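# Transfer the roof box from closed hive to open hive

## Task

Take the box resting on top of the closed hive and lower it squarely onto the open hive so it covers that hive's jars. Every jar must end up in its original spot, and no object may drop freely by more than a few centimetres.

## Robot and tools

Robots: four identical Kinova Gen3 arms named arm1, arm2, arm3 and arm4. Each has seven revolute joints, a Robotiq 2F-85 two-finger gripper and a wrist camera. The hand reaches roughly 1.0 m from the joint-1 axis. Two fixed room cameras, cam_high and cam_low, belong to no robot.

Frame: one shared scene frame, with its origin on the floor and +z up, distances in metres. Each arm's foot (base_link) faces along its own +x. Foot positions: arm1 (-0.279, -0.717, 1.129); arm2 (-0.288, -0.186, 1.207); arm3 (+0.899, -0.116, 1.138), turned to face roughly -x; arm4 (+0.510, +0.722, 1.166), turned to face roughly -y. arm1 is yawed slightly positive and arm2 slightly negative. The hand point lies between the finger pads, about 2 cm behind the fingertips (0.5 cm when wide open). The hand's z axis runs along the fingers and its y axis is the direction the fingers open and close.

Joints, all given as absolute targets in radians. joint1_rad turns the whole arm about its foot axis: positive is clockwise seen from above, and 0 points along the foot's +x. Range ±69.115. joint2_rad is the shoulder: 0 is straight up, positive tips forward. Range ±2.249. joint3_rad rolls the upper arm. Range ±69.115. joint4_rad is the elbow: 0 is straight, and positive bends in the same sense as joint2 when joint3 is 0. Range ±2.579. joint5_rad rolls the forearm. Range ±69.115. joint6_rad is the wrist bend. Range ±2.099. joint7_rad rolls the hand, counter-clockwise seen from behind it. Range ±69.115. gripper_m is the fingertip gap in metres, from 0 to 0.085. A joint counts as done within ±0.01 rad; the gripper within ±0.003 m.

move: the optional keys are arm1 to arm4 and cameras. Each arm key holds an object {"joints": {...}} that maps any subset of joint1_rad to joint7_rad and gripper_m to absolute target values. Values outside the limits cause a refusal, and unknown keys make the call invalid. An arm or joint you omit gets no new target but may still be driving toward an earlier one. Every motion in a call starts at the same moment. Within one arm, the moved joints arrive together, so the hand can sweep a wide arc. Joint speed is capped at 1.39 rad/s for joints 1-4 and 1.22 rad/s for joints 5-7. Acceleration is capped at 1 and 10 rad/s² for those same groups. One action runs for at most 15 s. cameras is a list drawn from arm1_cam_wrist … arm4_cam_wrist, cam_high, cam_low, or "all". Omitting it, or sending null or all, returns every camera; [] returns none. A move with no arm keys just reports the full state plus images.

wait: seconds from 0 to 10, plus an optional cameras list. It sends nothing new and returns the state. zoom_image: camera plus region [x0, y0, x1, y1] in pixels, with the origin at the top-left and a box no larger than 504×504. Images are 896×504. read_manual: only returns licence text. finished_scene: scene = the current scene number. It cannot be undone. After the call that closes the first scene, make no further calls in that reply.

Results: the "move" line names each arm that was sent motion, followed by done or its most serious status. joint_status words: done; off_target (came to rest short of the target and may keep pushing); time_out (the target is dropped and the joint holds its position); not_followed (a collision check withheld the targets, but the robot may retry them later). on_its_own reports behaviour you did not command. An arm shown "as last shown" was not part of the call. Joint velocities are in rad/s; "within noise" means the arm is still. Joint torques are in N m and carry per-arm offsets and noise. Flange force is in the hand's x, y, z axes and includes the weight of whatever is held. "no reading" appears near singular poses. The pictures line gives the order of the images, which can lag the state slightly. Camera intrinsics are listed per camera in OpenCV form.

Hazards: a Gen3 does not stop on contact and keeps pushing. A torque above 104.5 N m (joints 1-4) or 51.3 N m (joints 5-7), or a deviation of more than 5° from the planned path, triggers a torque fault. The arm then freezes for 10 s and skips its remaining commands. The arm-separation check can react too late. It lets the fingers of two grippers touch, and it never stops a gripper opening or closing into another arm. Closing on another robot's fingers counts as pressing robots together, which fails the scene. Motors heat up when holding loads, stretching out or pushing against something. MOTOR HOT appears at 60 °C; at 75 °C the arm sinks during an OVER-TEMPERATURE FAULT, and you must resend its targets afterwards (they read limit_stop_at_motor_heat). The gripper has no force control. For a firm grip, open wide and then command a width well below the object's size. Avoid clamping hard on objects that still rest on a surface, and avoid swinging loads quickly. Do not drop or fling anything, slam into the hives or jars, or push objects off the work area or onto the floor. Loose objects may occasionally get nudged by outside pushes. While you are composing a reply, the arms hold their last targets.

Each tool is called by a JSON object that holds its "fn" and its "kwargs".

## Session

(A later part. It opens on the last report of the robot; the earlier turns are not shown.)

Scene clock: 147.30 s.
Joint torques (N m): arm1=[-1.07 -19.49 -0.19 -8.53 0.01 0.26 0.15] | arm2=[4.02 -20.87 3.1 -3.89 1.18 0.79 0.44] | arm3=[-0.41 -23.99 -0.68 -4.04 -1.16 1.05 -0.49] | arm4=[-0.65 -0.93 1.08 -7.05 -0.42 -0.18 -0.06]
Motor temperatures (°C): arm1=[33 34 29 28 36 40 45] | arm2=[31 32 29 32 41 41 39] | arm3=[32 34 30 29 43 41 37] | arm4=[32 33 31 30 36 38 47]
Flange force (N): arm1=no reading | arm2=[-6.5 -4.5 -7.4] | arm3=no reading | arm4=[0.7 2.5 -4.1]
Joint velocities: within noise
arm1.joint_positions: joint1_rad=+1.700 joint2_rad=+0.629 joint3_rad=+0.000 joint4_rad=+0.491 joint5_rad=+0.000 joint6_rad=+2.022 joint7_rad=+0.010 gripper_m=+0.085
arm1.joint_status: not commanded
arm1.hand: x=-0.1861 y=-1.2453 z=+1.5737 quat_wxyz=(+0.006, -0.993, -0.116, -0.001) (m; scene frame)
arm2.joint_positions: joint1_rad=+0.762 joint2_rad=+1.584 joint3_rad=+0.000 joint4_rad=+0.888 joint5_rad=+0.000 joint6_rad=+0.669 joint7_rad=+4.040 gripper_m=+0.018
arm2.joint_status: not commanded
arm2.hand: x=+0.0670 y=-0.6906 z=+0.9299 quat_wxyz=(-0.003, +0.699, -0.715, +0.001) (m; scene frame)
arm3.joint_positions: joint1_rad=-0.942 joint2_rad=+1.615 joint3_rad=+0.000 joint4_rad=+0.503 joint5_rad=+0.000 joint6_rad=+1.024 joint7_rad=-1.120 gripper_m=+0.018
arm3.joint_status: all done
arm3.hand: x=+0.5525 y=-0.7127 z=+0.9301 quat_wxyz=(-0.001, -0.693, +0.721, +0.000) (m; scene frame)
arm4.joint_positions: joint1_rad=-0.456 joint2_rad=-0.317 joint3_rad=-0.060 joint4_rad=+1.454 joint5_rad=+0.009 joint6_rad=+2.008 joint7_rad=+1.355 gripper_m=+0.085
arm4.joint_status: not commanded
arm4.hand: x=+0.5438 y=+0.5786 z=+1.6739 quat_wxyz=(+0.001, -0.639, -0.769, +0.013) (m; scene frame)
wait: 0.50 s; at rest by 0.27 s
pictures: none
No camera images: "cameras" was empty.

{"fn": "move", "kwargs": {"arm2": {"joints":{"joint1_rad":0.7611,"joint2_rad":1.5611,"joint4_rad":0.9109,"joint6_rad":0.6696,"joint7_rad":4.0393}}, "arm3": {"joints":{"joint2_rad":1.5900,"joint4_rad":0.5284,"joint6_rad":1.0232}}, "cameras": []}}

{"fn": "wait", "kwargs": {"seconds": 0.7, "cameras": ["cam_low"]}}

{"fn": "zoom_image", "kwargs": {"camera": "cam_low", "region": [340, 150, 540, 300]}}

Scene clock: 171.40 s.
Joint torques (N m): arm1=[-1.01 -19.46 -0.21 -8.52 0.04 0.23 0.14] | arm2=[3.42 -33.53 3.18 -7.72 1.25 1.2 0.53] | arm3=[-3.88 -36.74 -2.47 -8.84 -2.34 1.21 -0.54] | arm4=[-0.72 -0.89 1.04 -7.14 -0.42 -0.14 -0.1]
Motor temperatures (°C): arm1=[33 34 29 28 36 40 45] | arm2=[31 32 29 32 41 41 39] | arm3=[32 34 30 29 43 41 37] | arm4=[32 33 31 30 36 38 47]
Flange force (N): arm1=no reading | arm2=[-6.4 -3.6 13.6] | arm3=no reading | arm4=[0.8 2.3 -3.5]
move: arm2 done; arm3 done
Joint velocities: within noise
arm1.joint_positions: joint1_rad=+1.700 joint2_rad=+0.629 joint3_rad=+0.000 joint4_rad=+0.491 joint5_rad=+0.000 joint6_rad=+2.022 joint7_rad=+0.010 gripper_m=+0.085
arm1.joint_status: not commanded
arm1.hand: x=-0.1861 y=-1.2453 z=+1.5737 quat_wxyz=(+0.006, -0.993, -0.116, -0.001) (m; scene frame)
arm2.joint_positions: joint1_rad=+0.761 joint2_rad=+1.561 joint3_rad=+0.000 joint4_rad=+0.911 joint5_rad=+0.000 joint6_rad=+0.670 joint7_rad=+4.039 gripper_m=+0.018
arm2.joint_status: all done
arm2.hand: x=+0.0675 y=-0.6903 z=+0.9398 quat_wxyz=(-0.003, +0.699, -0.715, +0.001) (m; scene frame)
arm3.joint_positions: joint1_rad=-0.942 joint2_rad=+1.590 joint3_rad=+0.000 joint4_rad=+0.528 joint5_rad=+0.000 joint6_rad=+1.023 joint7_rad=-1.120 gripper_m=+0.018
arm3.joint_status: all done
arm3.hand: x=+0.5524 y=-0.7128 z=+0.9402 quat_wxyz=(-0.001, -0.693, +0.721, +0.000) (m; scene frame)
arm4: as last shown
pictures: none
No camera images: "cameras" was empty.

Scene clock: 172.10 s.
Joint torques (N m): arm1=[-1.11 -19.49 -0.25 -8.52 0.03 0.28 0.16] | arm2=[3.3 -33.53 3.06 -7.78 1.21 1.18 0.51] | arm3=[-3.8 -36.7 -2.45 -8.85 -2.31 1.16 -0.53] | arm4=[-0.69 -0.99 1.06 -7.11 -0.4 -0.18 -0.05]
Motor temperatures (°C): arm1=[33 34 29 28 36 40 45] | arm2=[31 32 29 32 41 41 39] | arm3=[32 34 30 29 43 41 37] | arm4=[32 33 31 30 36 38 47]
Flange force (N): arm1=no reading | arm2=[-6.5 -3.2 13.5] | arm3=no reading | arm4=[0.6 2.5 -3.9]
Joint velocities: within noise
arm1.joint_positions: joint1_rad=+1.700 joint2_rad=+0.629 joint3_rad=+0.000 joint4_rad=+0.491 joint5_rad=+0.000 joint6_rad=+2.022 joint7_rad=+0.010 gripper_m=+0.085
arm1.joint_status: not commanded
arm1.hand: x=-0.1861 y=-1.2453 z=+1.5737 quat_wxyz=(+0.006, -0.993, -0.116, -0.001) (m; scene frame)
arm2.joint_positions: joint1_rad=+0.761 joint2_rad=+1.561 joint3_rad=+0.000 joint4_rad=+0.911 joint5_rad=+0.000 joint6_rad=+0.670 joint7_rad=+4.039 gripper_m=+0.018
arm2.joint_status: all done
arm2.hand: x=+0.0675 y=-0.6903 z=+0.9398 quat_wxyz=(-0.003, +0.699, -0.715, +0.001) (m; scene frame)
arm3.joint_positions: joint1_rad=-0.942 joint2_rad=+1.590 joint3_rad=+0.000 joint4_rad=+0.528 joint5_rad=+0.000 joint6_rad=+1.023 joint7_rad=-1.120 gripper_m=+0.018
arm3.joint_status: all done
arm3.hand: x=+0.5524 y=-0.7128 z=+0.9402 quat_wxyz=(-0.001, -0.693, +0.721, +0.000) (m; scene frame)
arm4.joint_positions: joint1_rad=-0.456 joint2_rad=-0.317 joint3_rad=-0.060 joint4_rad=+1.454 joint5_rad=+0.009 joint6_rad=+2.008 joint7_rad=+1.355 gripper_m=+0.085
arm4.joint_status: not commanded
arm4.hand: x=+0.5438 y=+0.5786 z=+1.6739 quat_wxyz=(+0.001, -0.639, -0.769, +0.013) (m; scene frame)
wait: 0.70 s; at rest by 0.27 s
pictures: cam_low

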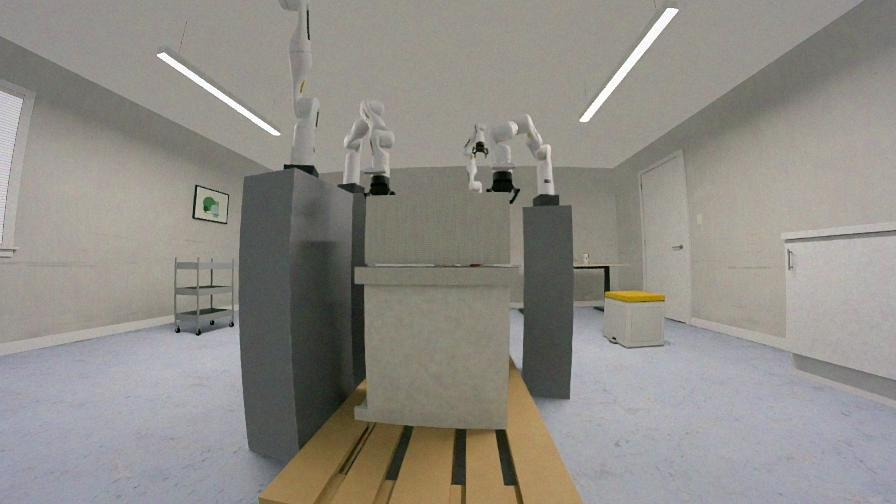

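Scaled by 2.520 from the camera's 896x504 image, which has a finer 1280x720 frame.

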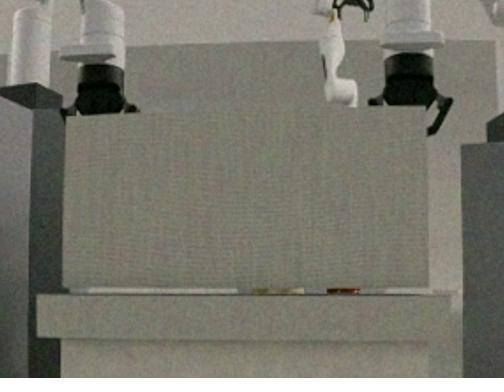

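{"fn": "move", "kwargs": {"arm2": {"joints":{"joint1_rad":0.7608,"joint2_rad":1.4704,"joint4_rad":0.9924,"joint6_rad":0.6788,"joint7_rad":4.0390}}, "arm3": {"joints":{"joint1_rad":-0.9420,"joint2_rad":1.4988,"joint4_rad":0.6134,"joint6_rad":1.0294,"joint7_rad":-1.1196}}, "cameras": []}}

{"fn": "move", "kwargs": {"arm2": {"joints":{"joint1_rad":0.7603,"joint2_rad":1.3640,"joint4_rad":1.0696,"joint6_rad":0.7080,"joint7_rad":4.0385}}, "arm3": {"joints":{"joint1_rad":-0.9420,"joint2_rad":1.4000,"joint4_rad":0.6803,"joint6_rad":1.0613,"joint7_rad":-1.1196}}, "cameras": []}}

{"fn": "move", "kwargs": {"arm2": {"joints":{"joint1_rad":0.7599,"joint2_rad":1.2648,"joint4_rad":1.1229,"joint6_rad":0.7539,"joint7_rad":4.0381}}, "arm3": {"joints":{"joint1_rad":-0.9420,"joint2_rad":1.3138,"joint4_rad":0.7140,"joint6_rad":1.1138,"joint7_rad":-1.1196}}, "cameras": []}}

{"fn": "move", "kwargs": {"arm2": {"joints":{"joint1_rad":0.7594,"joint2_rad":1.1724,"joint4_rad":1.1542,"joint6_rad":0.8150,"joint7_rad":4.0376}}, "arm3": {"joints":{"joint1_rad":-0.9420,"joint2_rad":1.2398,"joint4_rad":0.7179,"joint6_rad":1.1839,"joint7_rad":-1.1196}}, "cameras": ["cam_high","cam_low"]}}

Scene clock: 211.70 s.
Joint torques (N m): arm1=[-1.13 -19.47 -0.18 -8.53 0.05 0.24 0.05] | arm2=[2.78 -33.97 2.71 -8.25 1.12 1.01 0.53] | arm3=[-3.13 -37.27 -2.17 -9.15 -2.07 1.01 -0.52] | arm4=[-0.71 -0.91 0.99 -7.09 -0.36 -0.14 -0.09]
Motor temperatures (°C): arm1=[33 35 29 28 36 40 45] | arm2=[31 34 29 32 41 41 39] | arm3=[32 37 30 29 43 41 36] | arm4=[32 33 31 30 36 38 47]
Flange force (N): arm1=no reading | arm2=[-6.3 -2.4 14.1] | arm3=[11.2 11.9 18.8] | arm4=[0.7 2.2 -3.7]
move: arm2 done; arm3 done
Joint velocities: within noise
arm1.joint_positions: joint1_rad=+1.700 joint2_rad=+0.629 joint3_rad=+0.000 joint4_rad=+0.491 joint5_rad=+0.000 joint6_rad=+2.022 joint7_rad=+0.010 gripper_m=+0.085
arm1.joint_status: not commanded
arm1.hand: x=-0.1861 y=-1.2453 z=+1.5737 quat_wxyz=(+0.006, -0.993, -0.116, -0.001) (m; scene frame)
arm2.joint_positions: joint1_rad=+0.761 joint2_rad=+1.470 joint3_rad=+0.000 joint4_rad=+0.992 joint5_rad=+0.000 joint6_rad=+0.679 joint7_rad=+4.039 gripper_m=+0.018
arm2.joint_status: all done
arm2.hand: x=+0.0676 y=-0.6904 z=+0.9797 quat_wxyz=(-0.003, +0.699, -0.715, +0.001) (m; scene frame)
arm3.joint_positions: joint1_rad=-0.942 joint2_rad=+1.499 joint3_rad=+0.000 joint4_rad=+0.613 joint5_rad=+0.000 joint6_rad=+1.029 joint7_rad=-1.120 gripper_m=+0.018
arm3.joint_status: all done
arm3.hand: x=+0.5525 y=-0.7128 z=+0.9802 quat_wxyz=(-0.001, -0.693, +0.721, +0.000) (m; scene frame)
arm4: as last shown
pictures: none
No camera images: "cameras" was empty.

Scene clock: 212.67 s.
Joint torques (N m): arm1=[-1.06 -19.48 -0.19 -8.53 0.04 0.31 0.14] | arm2=[1.59 -35.21 1.45 -9.74 0.69 0.46 0.54] | arm3=[-1.48 -37.29 -1.16 -9.69 -1.59 0.71 -0.54] | arm4=[-0.72 -0.94 1.04 -7.08 -0.43 -0.12 -0.14]
Motor temperatures (°C): arm1=[33 35 29 28 36 40 45] | arm2=[31 34 29 32 41 41 39] | arm3=[32 37 30 29 43 41 36] | arm4=[32 33 31 30 36 38 47]
Flange force (N): arm1=no reading | arm2=[-6.5 0.2 15.2] | arm3=[10.4 8.8 17.2] | arm4=[0.6 2.1 -3.7]
move: arm2 done; arm3 done
Joint velocities: within noise
arm1.joint_positions: joint1_rad=+1.700 joint2_rad=+0.629 joint3_rad=+0.000 joint4_rad=+0.491 joint5_rad=+0.000 joint6_rad=+2.022 joint7_rad=+0.010 gripper_m=+0.085
arm1.joint_status: not commanded
arm1.hand: x=-0.1861 y=-1.2453 z=+1.5737 quat_wxyz=(+0.006, -0.993, -0.116, -0.001) (m; scene frame)
arm2.joint_positions: joint1_rad=+0.760 joint2_rad=+1.364 joint3_rad=+0.000 joint4_rad=+1.070 joint5_rad=+0.000 joint6_rad=+0.708 joint7_rad=+4.038 gripper_m=+0.018
arm2.joint_status: all done
arm2.hand: x=+0.0677 y=-0.6904 z=+1.0298 quat_wxyz=(-0.003, +0.699, -0.715, +0.001) (m; scene frame)
arm3.joint_positions: joint1_rad=-0.942 joint2_rad=+1.400 joint3_rad=+0.000 joint4_rad=+0.680 joint5_rad=+0.000 joint6_rad=+1.061 joint7_rad=-1.120 gripper_m=+0.018
arm3.joint_status: all done
arm3.hand: x=+0.5525 y=-0.7127 z=+1.0302 quat_wxyz=(-0.001, -0.693, +0.721, +0.000) (m; scene frame)
arm4: as last shown
pictures: none
No camera images: "cameras" was empty.

Scene clock: 213.60 s.
Joint torques (N m): arm1=[-1.06 -19.45 -0.2 -8.49 0.03 0.31 0.16] | arm2=[0.61 -35.53 0.52 -10.87 0.41 0.12 0.52] | arm3=[-0.17 -37.57 -0.32 -10.48 -1.16 0.47 -0.58] | arm4=[-0.68 -0.84 1.03 -7.06 -0.42 -0.16 -0.07]
Motor temperatures (°C): arm1=[33 35 29 28 36 40 45] | arm2=[31 34 29 32 41 41 39] | arm3=[32 37 30 29 43 41 36] | arm4=[32 33 31 30 36 38 47]
Flange force (N): arm1=no reading | arm2=[-6.4 2.1 15.7] | arm3=[9.8 6.4 16.5] | arm4=[0.9 2.3 -3.9]
move: arm2 done; arm3 done
Joint velocities: within noise
arm1.joint_positions: joint1_rad=+1.700 joint2_rad=+0.629 joint3_rad=+0.000 joint4_rad=+0.491 joint5_rad=+0.000 joint6_rad=+2.022 joint7_rad=+0.010 gripper_m=+0.085
arm1.joint_status: not commanded
arm1.hand: x=-0.1861 y=-1.2453 z=+1.5737 quat_wxyz=(+0.006, -0.993, -0.116, -0.001) (m; scene frame)
arm2.joint_positions: joint1_rad=+0.760 joint2_rad=+1.265 joint3_rad=+0.000 joint4_rad=+1.123 joint5_rad=+0.000 joint6_rad=+0.754 joint7_rad=+4.038 gripper_m=+0.018
arm2.joint_status: all done
arm2.hand: x=+0.0677 y=-0.6905 z=+1.0798 quat_wxyz=(-0.003, +0.699, -0.715, +0.001) (m; scene frame)
arm3.joint_positions: joint1_rad=-0.942 joint2_rad=+1.314 joint3_rad=+0.000 joint4_rad=+0.714 joint5_rad=+0.000 joint6_rad=+1.114 joint7_rad=-1.120 gripper_m=+0.018
arm3.joint_status: all done
arm3.hand: x=+0.5525 y=-0.7127 z=+1.0802 quat_wxyz=(-0.001, -0.693, +0.721, +0.000) (m; scene frame)
arm4: as last shown
pictures: none
No camera images: "cameras" was empty.

Scene clock: 214.53 s.
Joint torques (N m): arm1=[-1.1 -19.41 -0.21 -8.56 0.07 0.27 0.12] | arm2=[-0.17 -35.84 -0.36 -12.1 0.08 -0.15 0.56] | arm3=[0.91 -37.42 0.39 -11 -0.64 0.26 -0.49] | arm4=[-0.69 -0.93 1.11 -7.08 -0.4 -0.12 -0.09]
Motor temperatures (°C): arm1=[33 35 29 28 36 40 45] | arm2=[31 34 29 32 41 41 39] | arm3=[32 37 30 29 43 41 36] | arm4=[32 33 31 30 36 38 47]
Flange force (N): arm1=no reading | arm2=[-6.6 3.7 16.7] | arm3=[10.5 4.9 15.4] | arm4=[0.7 2.6 -3.8]
move: arm2 done; arm3 done
Joint velocities: within noise
arm1.joint_positions: joint1_rad=+1.700 joint2_rad=+0.629 joint3_rad=+0.000 joint4_rad=+0.491 joint5_rad=+0.000 joint6_rad=+2.022 joint7_rad=+0.010 gripper_m=+0.085
arm1.joint_status: not commanded
arm1.hand: x=-0.1861 y=-1.2453 z=+1.5737 quat_wxyz=(+0.006, -0.993, -0.116, -0.001) (m; scene frame)
arm2.joint_positions: joint1_rad=+0.759 joint2_rad=+1.172 joint3_rad=+0.000 joint4_rad=+1.154 joint5_rad=+0.000 joint6_rad=+0.815 joint7_rad=+4.038 gripper_m=+0.018
arm2.joint_status: all done
arm2.hand: x=+0.0678 y=-0.6905 z=+1.1298 quat_wxyz=(-0.003, +0.699, -0.715, +0.001) (m; scene frame)
arm3.joint_positions: joint1_rad=-0.942 joint2_rad=+1.240 joint3_rad=+0.000 joint4_rad=+0.718 joint5_rad=+0.000 joint6_rad=+1.184 joint7_rad=-1.120 gripper_m=+0.018
arm3.joint_status: all done
arm3.hand: x=+0.5526 y=-0.7127 z=+1.1302 quat_wxyz=(-0.001, -0.693, +0.721, +0.000) (m; scene frame)
arm4: as last shown
pictures: cam_high, cam_low

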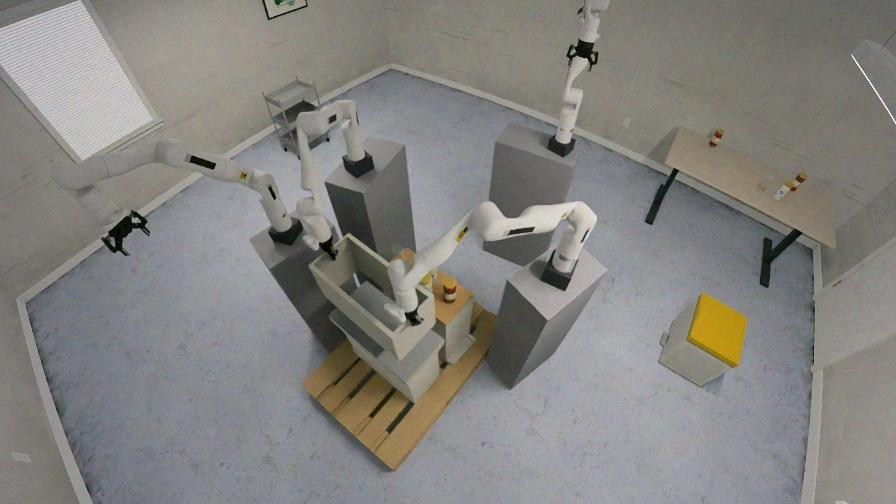

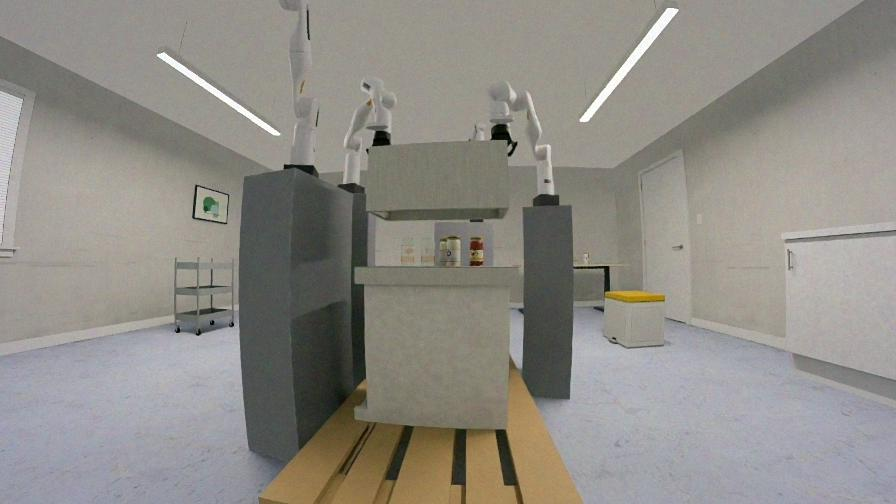

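{"fn": "move", "kwargs": {"arm2": {"joints":{"joint1_rad":0.70195,"joint2_rad":1.09046,"joint4_rad":1.38407,"joint6_rad":0.66706,"joint7_rad":3.98015}}, "arm3": {"joints":{"joint1_rad":-0.89436,"joint2_rad":1.10782,"joint4_rad":1.0328,"joint6_rad":1.00097,"joint7_rad":-1.07186}}, "cameras": []}}

{"fn": "move", "kwargs": {"arm2": {"joints":{"joint1_rad":0.63395,"joint2_rad":1.0273,"joint4_rad":1.57794,"joint6_rad":0.53635,"joint7_rad":3.91215}}, "arm3": {"joints":{"joint1_rad":-0.83914,"joint2_rad":1.01186,"joint4_rad":1.26857,"joint6_rad":0.86116,"joint7_rad":-1.01664}}, "cameras": []}}

{"fn": "move", "kwargs": {"arm2": {"joints":{"joint1_rad":0.55334,"joint2_rad":0.97871,"joint4_rad":1.74592,"joint6_rad":0.41696,"joint7_rad":3.83154}}, "arm3": {"joints":{"joint1_rad":-0.77476,"joint2_rad":0.93575,"joint4_rad":1.4619,"joint6_rad":0.74394,"joint7_rad":-0.95226}}, "cameras": ["cam_high"]}}

Scene clock: 276.07 s.
Joint torques (N m): arm1=[-1.02 -19.48 -0.16 -8.59 0.03 0.3 0.11] | arm2=[0.19 -32.6 0.19 -10 0.33 0.03 0.45] | arm3=[0.91 -35.35 0.49 -9.81 -0.83 0.43 -0.54] | arm4=[-0.68 -0.91 1.04 -7.09 -0.39 -0.12 -0.09]
Motor temperatures (°C): arm1=[33 35 29 28 36 40 45] | arm2=[31 37 29 32 41 41 39] | arm3=[32 39 30 29 43 41 36] | arm4=[32 33 31 30 36 38 47]
Flange force (N): arm1=no reading | arm2=[-5.3 2.5 15.8] | arm3=[8.0 4.1 16.3] | arm4=[0.7 2.3 -3.7]
move: arm2 done; arm3 done
Joint velocities: within noise
arm1.joint_positions: joint1_rad=+1.700 joint2_rad=+0.629 joint3_rad=+0.000 joint4_rad=+0.491 joint5_rad=+0.000 joint6_rad=+2.022 joint7_rad=+0.010 gripper_m=+0.085
arm1.joint_status: not commanded
arm1.hand: x=-0.1861 y=-1.2453 z=+1.5737 quat_wxyz=(+0.006, -0.993, -0.116, -0.001) (m; scene frame)
arm2.joint_positions: joint1_rad=+0.702 joint2_rad=+1.090 joint3_rad=+0.000 joint4_rad=+1.384 joint5_rad=+0.000 joint6_rad=+0.667 joint7_rad=+3.980 gripper_m=+0.018
arm2.joint_status: all done
arm2.hand: x=+0.0642 y=-0.6323 z=+1.1297 quat_wxyz=(-0.003, +0.699, -0.715, +0.001) (m; scene frame)
arm3.joint_positions: joint1_rad=-0.894 joint2_rad=+1.108 joint3_rad=+0.000 joint4_rad=+1.033 joint5_rad=+0.000 joint6_rad=+1.001 joint7_rad=-1.072 gripper_m=+0.018
arm3.joint_status: all done
arm3.hand: x=+0.5491 y=-0.6543 z=+1.1303 quat_wxyz=(-0.001, -0.693, +0.721, +0.000) (m; scene frame)
arm4: as last shown
pictures: none
No camera images: "cameras" was empty.

Scene clock: 277.37 s.
Joint torques (N m): arm1=[-1.11 -19.54 -0.19 -8.52 0.03 0.28 0.15] | arm2=[0.42 -30 0.52 -8.01 0.44 0.3 0.43] | arm3=[0.47 -32.68 0.21 -8.36 -1.14 0.59 -0.54] | arm4=[-0.66 -0.85 1.01 -7.11 -0.39 -0.13 -0.11]
Motor temperatures (°C): arm1=[33 35 29 28 36 40 45] | arm2=[31 37 29 32 41 41 39] | arm3=[32 39 30 29 43 41 36] | arm4=[32 33 31 30 36 38 47]
Flange force (N): arm1=no reading | arm2=[-4.5 1.6 16.0] | arm3=[6.4 4.5 16.2] | arm4=[0.8 2.2 -3.5]
move: arm2 done; arm3 done
Joint velocities: within noise
arm1.joint_positions: joint1_rad=+1.700 joint2_rad=+0.629 joint3_rad=+0.000 joint4_rad=+0.491 joint5_rad=+0.000 joint6_rad=+2.022 joint7_rad=+0.010 gripper_m=+0.085
arm1.joint_status: not commanded
arm1.hand: x=-0.1861 y=-1.2453 z=+1.5737 quat_wxyz=(+0.006, -0.993, -0.116, -0.001) (m; scene frame)
arm2.joint_positions: joint1_rad=+0.634 joint2_rad=+1.027 joint3_rad=+0.000 joint4_rad=+1.578 joint5_rad=+0.000 joint6_rad=+0.536 joint7_rad=+3.912 gripper_m=+0.018
arm2.joint_status: all done
arm2.hand: x=+0.0609 y=-0.5740 z=+1.1298 quat_wxyz=(-0.003, +0.699, -0.715, +0.001) (m; scene frame)
arm3.joint_positions: joint1_rad=-0.839 joint2_rad=+1.012 joint3_rad=+0.000 joint4_rad=+1.269 joint5_rad=+0.000 joint6_rad=+0.861 joint7_rad=-1.017 gripper_m=+0.018
arm3.joint_status: all done
arm3.hand: x=+0.5457 y=-0.5961 z=+1.1302 quat_wxyz=(-0.001, -0.693, +0.721, +0.000) (m; scene frame)
arm4: as last shown
pictures: none
No camera images: "cameras" was empty.

Scene clock: 278.57 s.
Joint torques (N m): arm1=[-1.12 -19.48 -0.24 -8.53 0.04 0.26 0.16] | arm2=[0.44 -27.68 0.57 -6.04 0.47 0.42 0.45] | arm3=[0.43 -30.06 0.01 -6.93 -1.22 0.76 -0.6] | arm4=[-0.72 -0.95 1.06 -7.17 -0.39 -0.13 -0.11]
Motor temperatures (°C): arm1=[33 35 29 28 36 40 45] | arm2=[31 37 29 32 41 41 39] | arm3=[32 39 30 29 43 41 36] | arm4=[32 33 31 30 36 38 47]
Flange force (N): arm1=no reading | arm2=[-3.5 0.6 16.1] | arm3=[5.6 4.8 15.9] | arm4=[0.7 2.3 -3.5]
move: arm2 done; arm3 done
Joint velocities: within noise
arm1.joint_positions: joint1_rad=+1.700 joint2_rad=+0.629 joint3_rad=+0.000 joint4_rad=+0.491 joint5_rad=+0.000 joint6_rad=+2.022 joint7_rad=+0.010 gripper_m=+0.085
arm1.joint_status: not commanded
arm1.hand: x=-0.1861 y=-1.2453 z=+1.5737 quat_wxyz=(+0.006, -0.993, -0.116, -0.001) (m; scene frame)
arm2.joint_positions: joint1_rad=+0.553 joint2_rad=+0.979 joint3_rad=+0.000 joint4_rad=+1.746 joint5_rad=+0.000 joint6_rad=+0.417 joint7_rad=+3.832 gripper_m=+0.018
arm2.joint_status: all done
arm2.hand: x=+0.0575 y=-0.5158 z=+1.1299 quat_wxyz=(-0.003, +0.699, -0.715, +0.002) (m; scene frame)
arm3.joint_positions: joint1_rad=-0.775 joint2_rad=+0.936 joint3_rad=+0.000 joint4_rad=+1.462 joint5_rad=+0.000 joint6_rad=+0.744 joint7_rad=-0.952 gripper_m=+0.018
arm3.joint_status: all done
arm3.hand: x=+0.5422 y=-0.5379 z=+1.1301 quat_wxyz=(-0.001, -0.693, +0.721, +0.000) (m; scene frame)
arm4: as last shown
pictures: cam_high

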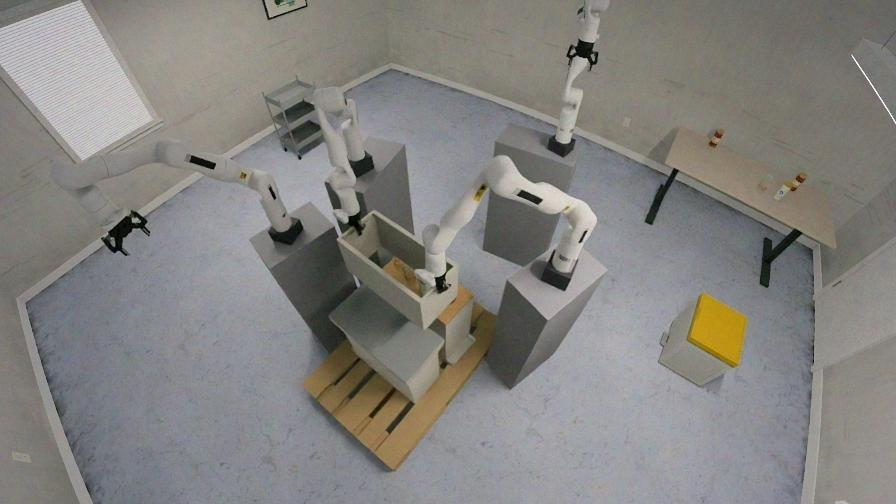

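{"fn": "move", "kwargs": {"arm2": {"joints":{"joint1_rad":0.45731,"joint2_rad":0.94313,"joint4_rad":1.89178,"joint6_rad":0.30668,"joint7_rad":3.73551}}, "arm3": {"joints":{"joint1_rad":-0.69952,"joint2_rad":0.87398,"joint4_rad":1.62541,"joint6_rad":0.6422,"joint7_rad":-0.87702}}, "cameras": []}}

{"fn": "move", "kwargs": {"arm2": {"joints":{"joint1_rad":0.34324,"joint2_rad":0.91933,"joint4_rad":2.01656,"joint6_rad":0.2057,"joint7_rad":3.62144}}, "arm3": {"joints":{"joint1_rad":-0.61158,"joint2_rad":0.82421,"joint4_rad":1.76411,"joint6_rad":0.55327,"joint7_rad":-0.78908}}, "cameras": []}}

{"fn": "move", "kwargs": {"arm2": {"joints":{"joint1_rad":0.20906,"joint2_rad":0.90584,"joint4_rad":2.11884,"joint6_rad":0.11691,"joint7_rad":3.48726}}, "arm3": {"joints":{"joint1_rad":-0.50927,"joint2_rad":0.78517,"joint4_rad":1.87961,"joint6_rad":0.47681,"joint7_rad":-0.68677}}}}

Scene clock: 289.67 s.
Joint torques (N m): arm1=[-1.09 -19.47 -0.2 -8.61 0.01 0.29 0.12] | arm2=[0.41 -25.55 0.57 -4.24 0.42 0.54 0.43] | arm3=[0.48 -27.83 -0.03 -5.6 -1.3 0.84 -0.55] | arm4=[-0.69 -0.94 1.06 -7.08 -0.38 -0.17 -0.12]
Motor temperatures (°C): arm1=[33 35 29 28 36 40 45] | arm2=[31 37 29 32 41 41 39] | arm3=[32 39 30 29 43 41 36] | arm4=[32 33 31 30 36 38 47]
Flange force (N): arm1=no reading | arm2=[-2.8 0.1 16.2] | arm3=[5.2 5.1 15.8] | arm4=[0.7 2.3 -3.9]
move: arm2 done; arm3 done
Joint velocities: within noise
arm1.joint_positions: joint1_rad=+1.700 joint2_rad=+0.629 joint3_rad=+0.000 joint4_rad=+0.491 joint5_rad=+0.000 joint6_rad=+2.022 joint7_rad=+0.010 gripper_m=+0.085
arm1.joint_status: not commanded
arm1.hand: x=-0.1861 y=-1.2453 z=+1.5737 quat_wxyz=(+0.006, -0.993, -0.116, -0.001) (m; scene frame)
arm2.joint_positions: joint1_rad=+0.457 joint2_rad=+0.943 joint3_rad=+0.000 joint4_rad=+1.892 joint5_rad=+0.000 joint6_rad=+0.307 joint7_rad=+3.736 gripper_m=+0.018
arm2.joint_status: all done
arm2.hand: x=+0.0541 y=-0.4575 z=+1.1299 quat_wxyz=(-0.003, +0.699, -0.715, +0.001) (m; scene frame)
arm3.joint_positions: joint1_rad=-0.700 joint2_rad=+0.874 joint3_rad=+0.000 joint4_rad=+1.625 joint5_rad=+0.000 joint6_rad=+0.642 joint7_rad=-0.877 gripper_m=+0.018
arm3.joint_status: all done
arm3.hand: x=+0.5387 y=-0.4797 z=+1.1301 quat_wxyz=(-0.001, -0.693, +0.721, +0.000) (m; scene frame)
arm4.joint_positions: joint1_rad=-0.456 joint2_rad=-0.317 joint3_rad=-0.060 joint4_rad=+1.454 joint5_rad=+0.009 joint6_rad=+2.008 joint7_rad=+1.355 gripper_m=+0.085
arm4.joint_status: not commanded
arm4.hand: x=+0.5438 y=+0.5786 z=+1.6739 quat_wxyz=(+0.001, -0.639, -0.769, +0.013) (m; scene frame)
pictures: none
No camera images: "cameras" was empty.

Scene clock: 290.73 s.
Joint torques (N m): arm1=[-1.03 -19.51 -0.26 -8.66 0.01 0.26 0.16] | arm2=[0.35 -23.66 0.47 -2.4 0.38 0.7 0.44] | arm3=[0.32 -25.51 -0.14 -4.35 -1.26 1.07 -0.55] | arm4=[-0.64 -0.92 1.01 -7.07 -0.42 -0.19 -0.11]
Motor temperatures (°C): arm1=[33 35 29 28 36 40 45] | arm2=[31 37 29 32 41 41 39] | arm3=[32 39 30 29 43 41 36] | arm4=[32 33 31 30 36 38 47]
Flange force (N): arm1=no reading | arm2=[-2.2 -0.5 16.4] | arm3=[4.1 5.3 15.4] | arm4=[0.7 2.1 -4.0]
move: arm2 done; arm3 done
Joint velocities: within noise
arm1.joint_positions: joint1_rad=+1.700 joint2_rad=+0.629 joint3_rad=+0.000 joint4_rad=+0.491 joint5_rad=+0.000 joint6_rad=+2.022 joint7_rad=+0.010 gripper_m=+0.085
arm1.joint_status: not commanded
arm1.hand: x=-0.1861 y=-1.2453 z=+1.5737 quat_wxyz=(+0.006, -0.993, -0.116, -0.001) (m; scene frame)
arm2.joint_positions: joint1_rad=+0.343 joint2_rad=+0.919 joint3_rad=+0.000 joint4_rad=+2.017 joint5_rad=+0.000 joint6_rad=+0.206 joint7_rad=+3.621 gripper_m=+0.018
arm2.joint_status: all done
arm2.hand: x=+0.0506 y=-0.3993 z=+1.1300 quat_wxyz=(-0.003, +0.699, -0.715, +0.001) (m; scene frame)
arm3.joint_positions: joint1_rad=-0.612 joint2_rad=+0.824 joint3_rad=+0.000 joint4_rad=+1.764 joint5_rad=+0.000 joint6_rad=+0.553 joint7_rad=-0.789 gripper_m=+0.018
arm3.joint_status: all done
arm3.hand: x=+0.5352 y=-0.4214 z=+1.1300 quat_wxyz=(-0.001, -0.693, +0.721, +0.000) (m; scene frame)
arm4: as last shown
pictures: none
No camera images: "cameras" was empty.

Scene clock: 291.77 s.
Joint torques (N m): arm1=[-1.05 -19.48 -0.23 -8.51 0.01 0.29 0.13] | arm2=[-0.28 -22.38 -0.22 -1.31 0.43 0.59 0.54] | arm3=[0.29 -23.83 -0.06 -3.49 -1.05 0.94 -0.34] | arm4=[-0.69 -0.88 0.97 -7.06 -0.37 -0.18 -0.14]
Motor temperatures (°C): arm1=[33 35 29 28 36 40 45] | arm2=[31 37 29 32 41 41 39] | arm3=[32 39 30 29 43 41 36] | arm4=[32 33 31 30 36 38 47]
Flange force (N): arm1=no reading | arm2=[-1.0 0.3 16.6] | arm3=[3.6 5.3 15.0] | arm4=[0.7 2.0 -4.0]
move: arm2 done; arm3 done
Joint velocities: within noise
arm1.joint_positions: joint1_rad=+1.700 joint2_rad=+0.629 joint3_rad=+0.000 joint4_rad=+0.491 joint5_rad=+0.000 joint6_rad=+2.022 joint7_rad=+0.010 gripper_m=+0.085
arm1.joint_status: not commanded
arm1.hand: x=-0.1861 y=-1.2453 z=+1.5737 quat_wxyz=(+0.006, -0.993, -0.116, -0.001) (m; scene frame)
arm2.joint_positions: joint1_rad=+0.209 joint2_rad=+0.906 joint3_rad=+0.000 joint4_rad=+2.119 joint5_rad=+0.000 joint6_rad=+0.117 joint7_rad=+3.487 gripper_m=+0.018
arm2.joint_status: all done
arm2.hand: x=+0.0473 y=-0.3411 z=+1.1301 quat_wxyz=(-0.003, +0.699, -0.715, +0.002) (m; scene frame)
arm3.joint_positions: joint1_rad=-0.509 joint2_rad=+0.785 joint3_rad=+0.000 joint4_rad=+1.880 joint5_rad=+0.000 joint6_rad=+0.477 joint7_rad=-0.687 gripper_m=+0.018
arm3.joint_status: all done
arm3.hand: x=+0.5317 y=-0.3632 z=+1.1300 quat_wxyz=(-0.001, -0.693, +0.721, +0.000) (m; scene frame)
arm4: as last shown
pictures: arm1_cam_wrist, arm2_cam_wrist, arm3_cam_wrist, arm4_cam_wrist, cam_high, cam_low

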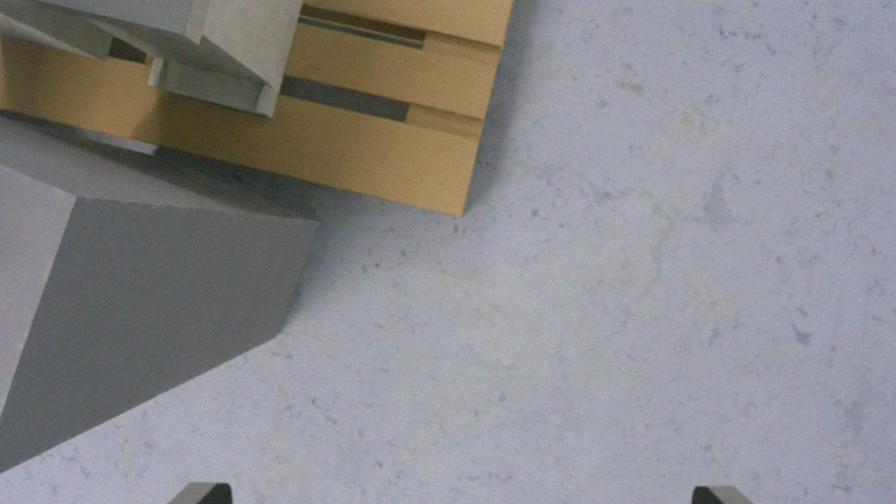

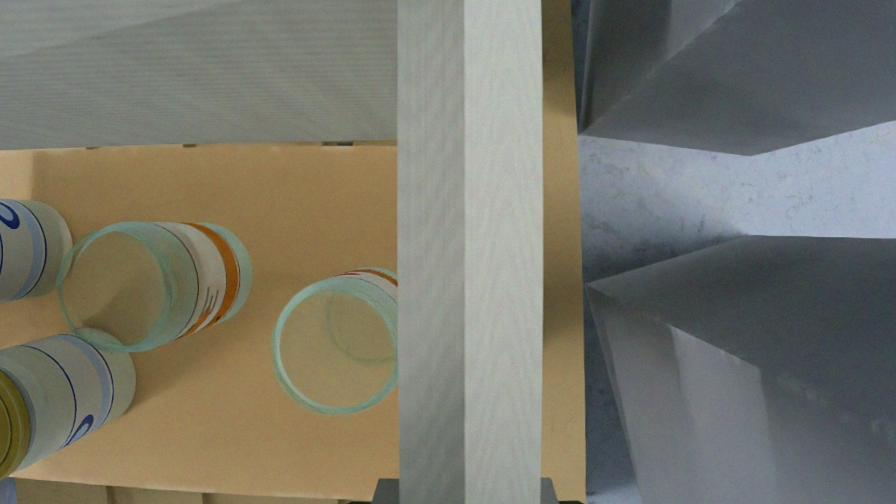

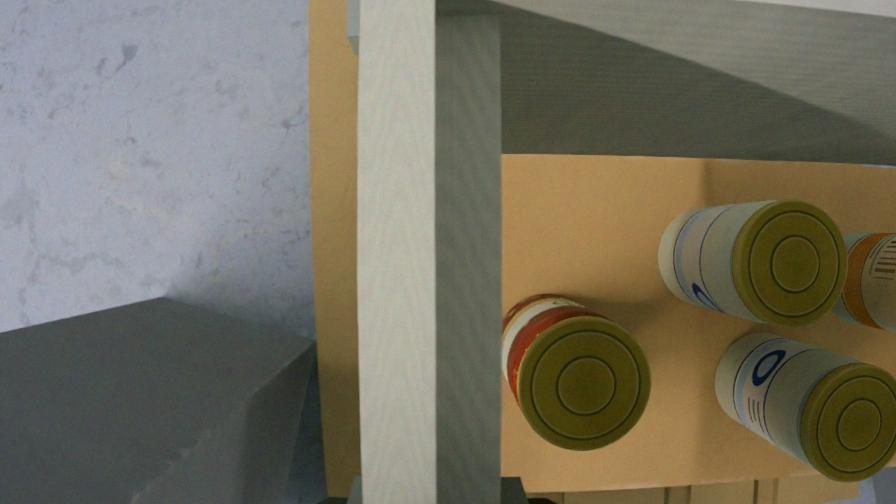

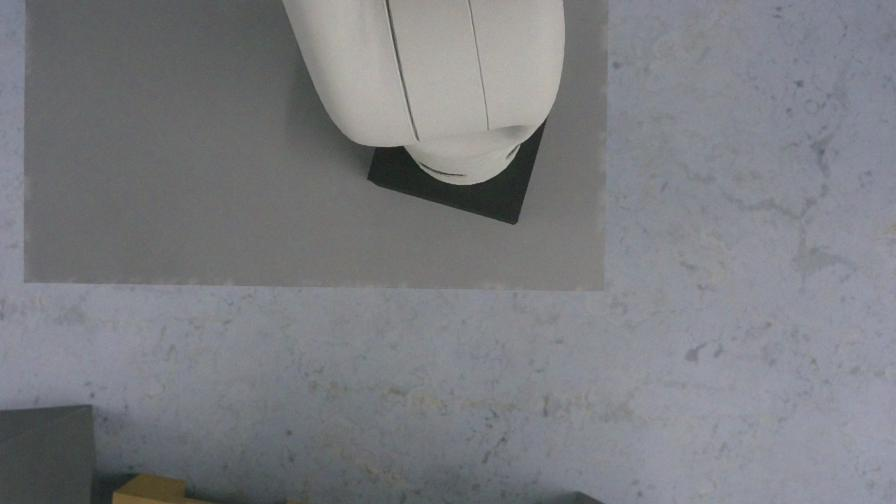

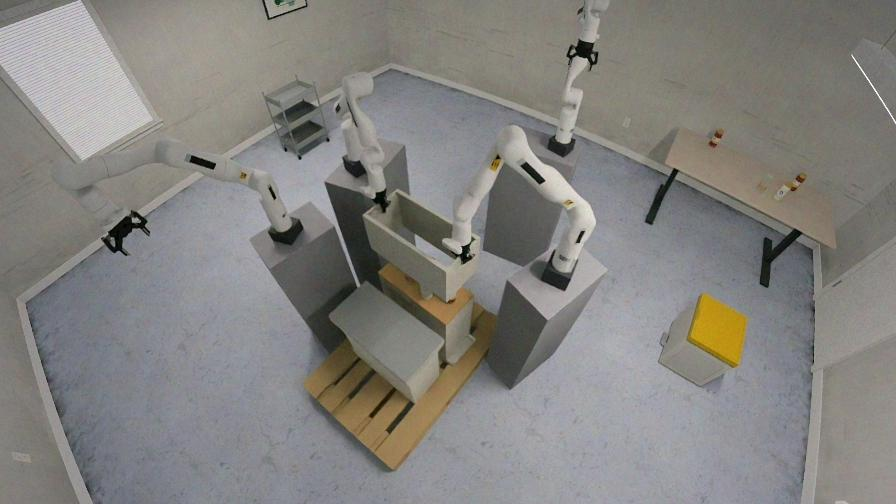

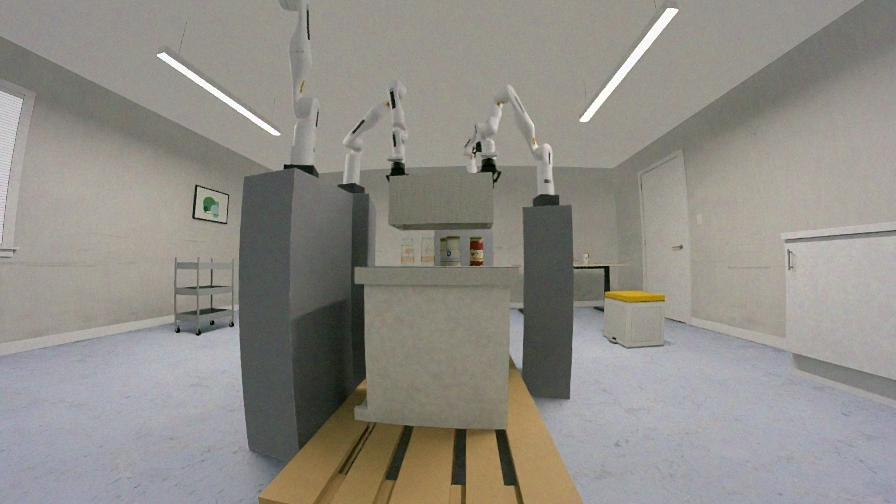

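{"fn": "move", "kwargs": {"arm2": {"joints":{"joint1_rad":0.209,"joint2_rad":1.09781,"joint4_rad":2.06658,"joint6_rad":-0.0228,"joint7_rad":3.4873}}, "arm3": {"joints":{"joint1_rad":-0.50927,"joint2_rad":0.94587,"joint4_rad":1.87034,"joint6_rad":0.32538,"joint7_rad":-0.68677}}, "cameras": ["arm2_cam_wrist","arm3_cam_wrist","cam_high","cam_low"]}}

{"fn": "zoom_image", "kwargs": {"camera": "cam_low", "region": [340, 160, 540, 290]}}

{"fn": "zoom_image", "kwargs": {"camera": "cam_high", "region": [330, 170, 510, 350]}}

Scene clock: 342.87 s.
Joint torques (N m): arm1=[-1.11 -19.44 -0.23 -8.58 0.01 0.27 0.14] | arm2=[0.23 -21.34 0.59 3.17 0.43 1.73 0.57] | arm3=[-0.71 -23.89 -1.42 -0.12 -1.12 1.68 -0.34] | arm4=[-0.62 -0.88 1.04 -7.09 -0.46 -0.2 -0.08]
Motor temperatures (°C): arm1=[33 36 29 28 36 40 45] | arm2=[31 36 29 32 41 41 39] | arm3=[32 38 30 29 43 41 36] | arm4=[32 33 31 30 36 38 47]
Flange force (N): arm1=no reading | arm2=[-0.5 -4.1 15.9] | arm3=[3.3 8.8 16.2] | arm4=[0.8 2.3 -3.9]
move: arm2 done; arm3 done
Joint velocities: within noise
arm1.joint_positions: joint1_rad=+1.700 joint2_rad=+0.629 joint3_rad=+0.000 joint4_rad=+0.491 joint5_rad=+0.000 joint6_rad=+2.022 joint7_rad=+0.010 gripper_m=+0.085
arm1.joint_status: not commanded
arm1.hand: x=-0.1861 y=-1.2453 z=+1.5737 quat_wxyz=(+0.006, -0.993, -0.116, -0.001) (m; scene frame)
arm2.joint_positions: joint1_rad=+0.209 joint2_rad=+1.098 joint3_rad=+0.000 joint4_rad=+2.066 joint5_rad=+0.000 joint6_rad=-0.023 joint7_rad=+3.487 gripper_m=+0.018
arm2.joint_status: all done
arm2.hand: x=+0.0474 y=-0.3408 z=+1.0601 quat_wxyz=(-0.003, +0.699, -0.715, +0.002) (m; scene frame)
arm3.joint_positions: joint1_rad=-0.509 joint2_rad=+0.946 joint3_rad=+0.000 joint4_rad=+1.870 joint5_rad=+0.000 joint6_rad=+0.325 joint7_rad=-0.687 gripper_m=+0.018
arm3.joint_status: all done
arm3.hand: x=+0.5317 y=-0.3633 z=+1.0600 quat_wxyz=(-0.001, -0.693, +0.721, +0.000) (m; scene frame)
arm4: as last shown
pictures: arm2_cam_wrist, arm3_cam_wrist, cam_high, cam_low

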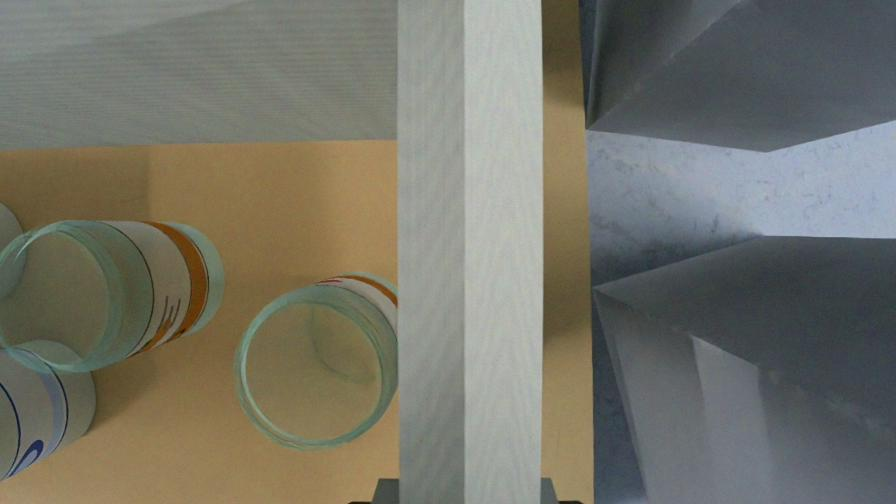

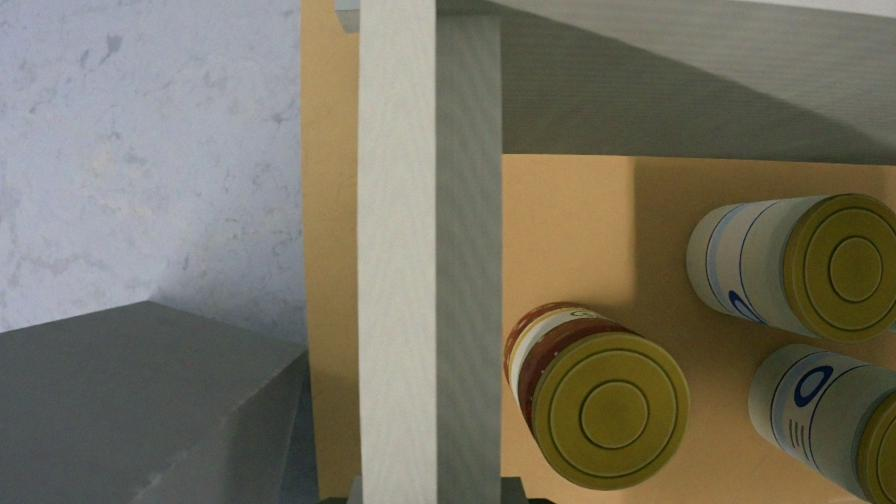

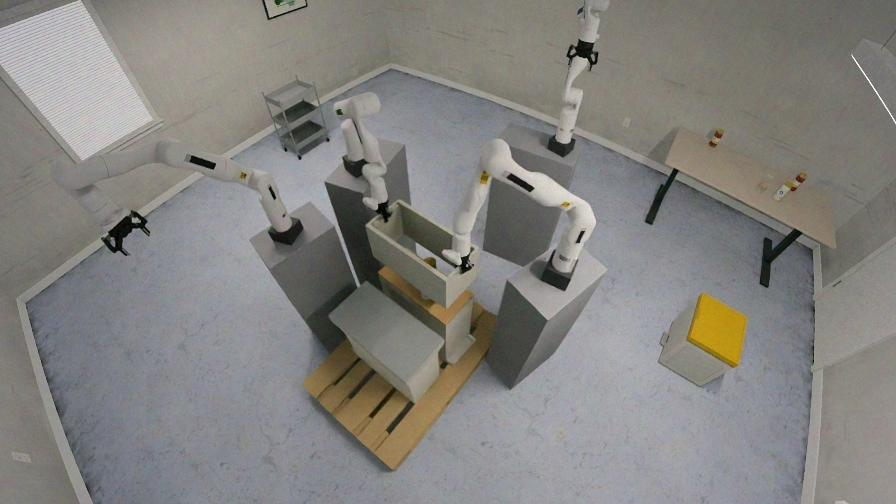

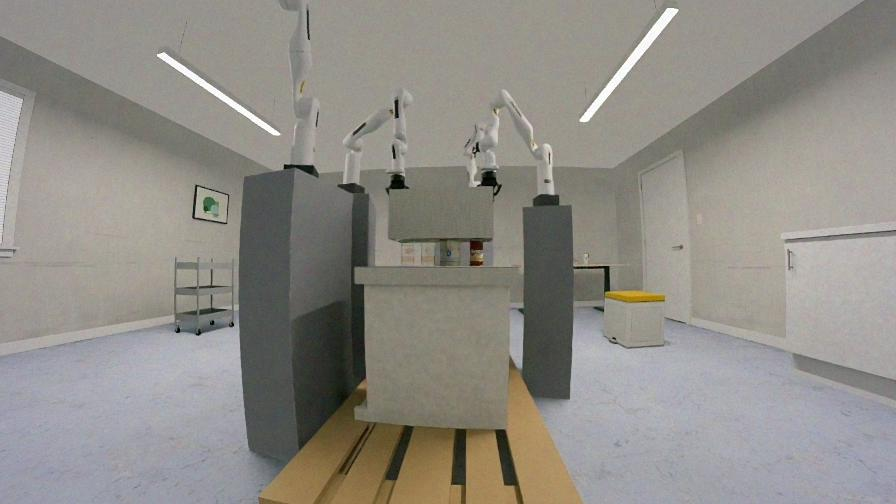

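Scaled by 2.520 from the camera's 896x504 image, which has a finer 1280x720 frame.

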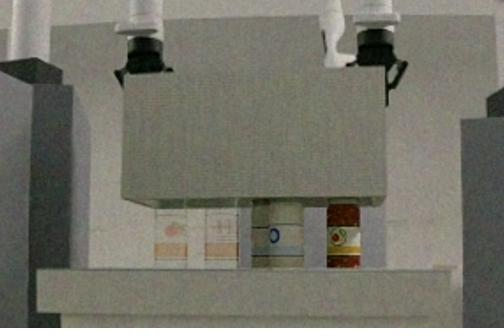

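Scaled by 2.800 from the camera's 896x504 image, which has a finer 1280x720 frame.

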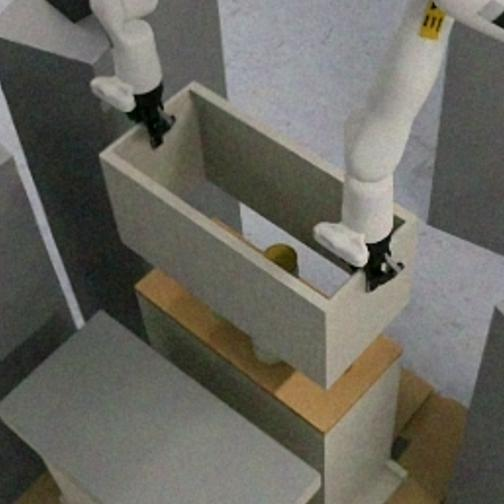

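{"fn": "move", "kwargs": {"arm2": {"joints":{"joint1_rad":0.2101,"joint2_rad":1.30766,"joint4_rad":1.95936,"joint6_rad":-0.12543,"joint7_rad":3.4883}}, "arm3": {"joints":{"joint1_rad":-0.50927,"joint2_rad":1.13718,"joint4_rad":1.81266,"joint6_rad":0.19175,"joint7_rad":-0.68677}}, "cameras": ["arm2_cam_wrist","arm3_cam_wrist","cam_high","cam_low"]}}

{"fn": "zoom_image", "kwargs": {"camera": "cam_low", "region": [340, 160, 540, 290]}}

{"fn": "zoom_image", "kwargs": {"camera": "cam_high", "region": [360, 190, 480, 340]}}

Scene clock: 382.20 s.
Joint torques (N m): arm1=[-1.11 -19.46 -0.19 -8.58 -0.01 0.27 0.13] | arm2=[0.73 -20.24 1.42 6.57 0.35 2.47 0.53] | arm3=[-1.65 -23.06 -2.81 3.21 -1.11 2.41 -0.26] | arm4=[-0.68 -0.85 1 -7.1 -0.38 -0.18 -0.13]
Motor temperatures (°C): arm1=[33 36 29 28 36 40 45] | arm2=[31 35 29 32 41 41 39] | arm3=[32 38 30 29 43 41 36] | arm4=[32 33 31 30 36 38 47]
Flange force (N): arm1=no reading | arm2=[0.0 -8.1 16.2] | arm3=[3.1 12.1 16.5] | arm4=[0.9 2.0 -3.7]
move: arm2 done; arm3 done
Joint velocities: within noise
arm1.joint_positions: joint1_rad=+1.700 joint2_rad=+0.629 joint3_rad=+0.000 joint4_rad=+0.491 joint5_rad=+0.000 joint6_rad=+2.022 joint7_rad=+0.010 gripper_m=+0.085
arm1.joint_status: not commanded
arm1.hand: x=-0.1861 y=-1.2453 z=+1.5737 quat_wxyz=(+0.006, -0.993, -0.116, -0.001) (m; scene frame)
arm2.joint_positions: joint1_rad=+0.210 joint2_rad=+1.308 joint3_rad=+0.000 joint4_rad=+1.959 joint5_rad=+0.000 joint6_rad=-0.125 joint7_rad=+3.488 gripper_m=+0.018
arm2.joint_status: all done
arm2.hand: x=+0.0472 y=-0.3409 z=+0.9802 quat_wxyz=(-0.003, +0.699, -0.715, +0.001) (m; scene frame)
arm3.joint_positions: joint1_rad=-0.509 joint2_rad=+1.137 joint3_rad=+0.000 joint4_rad=+1.813 joint5_rad=+0.000 joint6_rad=+0.192 joint7_rad=-0.687 gripper_m=+0.018
arm3.joint_status: all done
arm3.hand: x=+0.5316 y=-0.3633 z=+0.9799 quat_wxyz=(-0.001, -0.693, +0.721, +0.000) (m; scene frame)
arm4: as last shown
pictures: arm2_cam_wrist, arm3_cam_wrist, cam_high, cam_low

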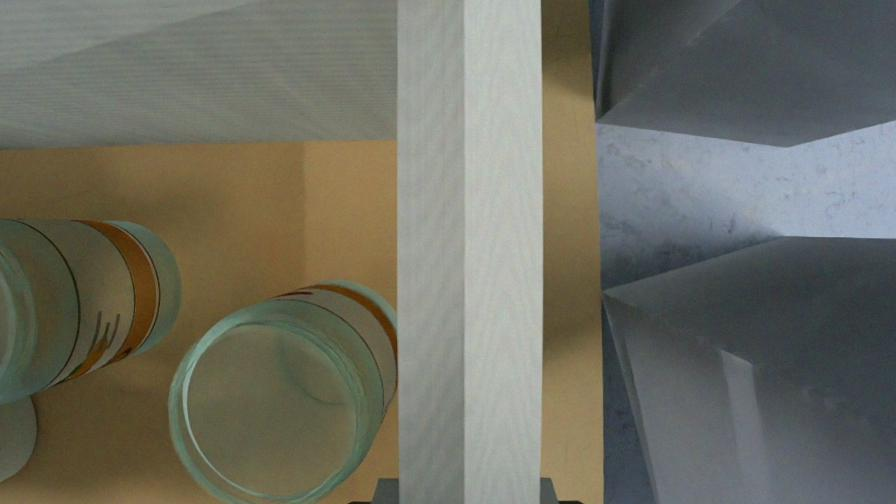

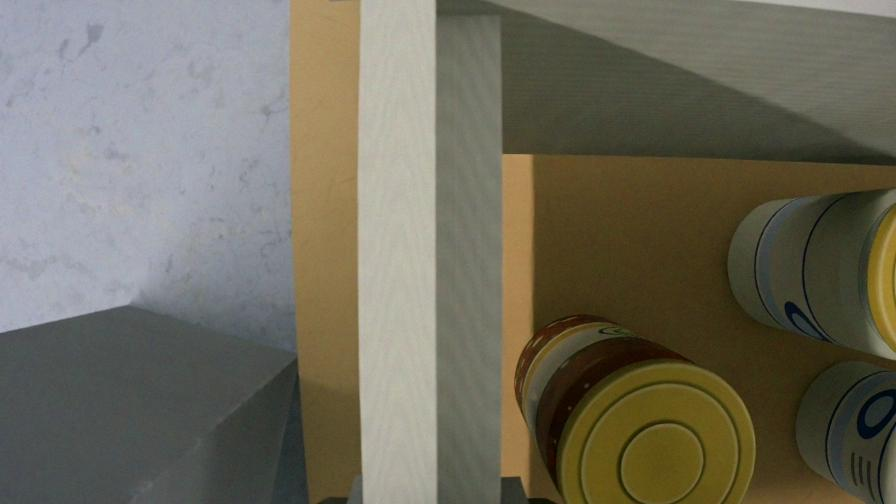

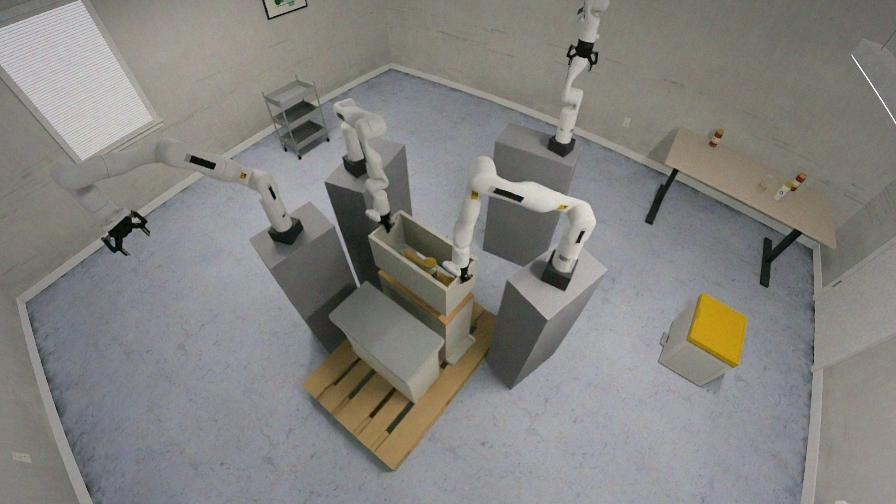

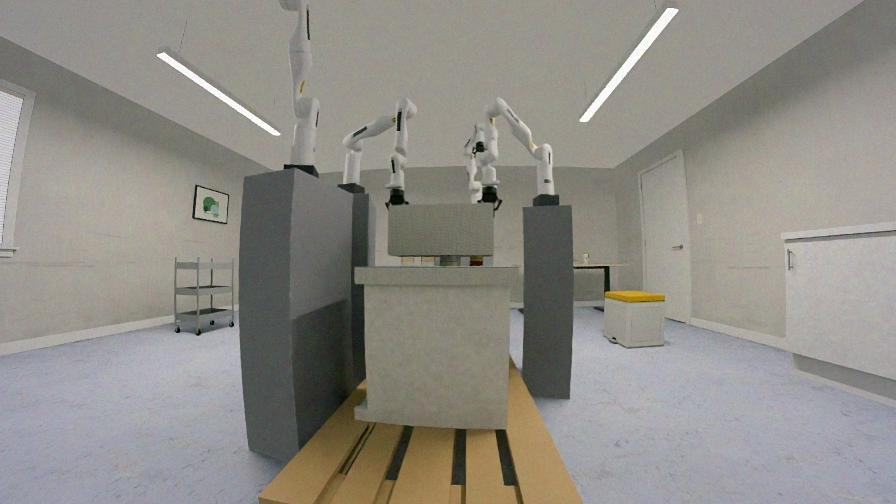

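Scaled by 2.520 from the camera's 896x504 image, which has a finer 1280x720 frame.

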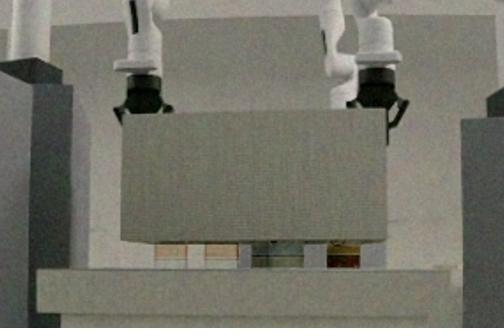

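Scaled by 3.360 from the camera's 896x504 image, which has a finer 1280x720 frame.

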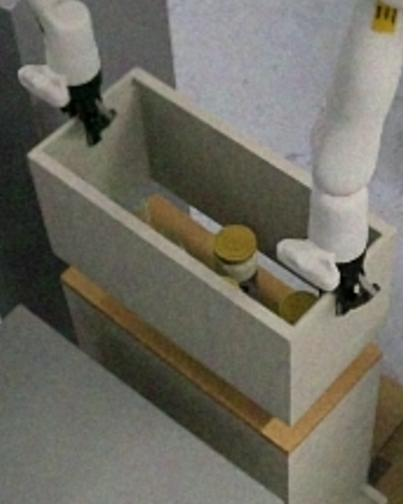

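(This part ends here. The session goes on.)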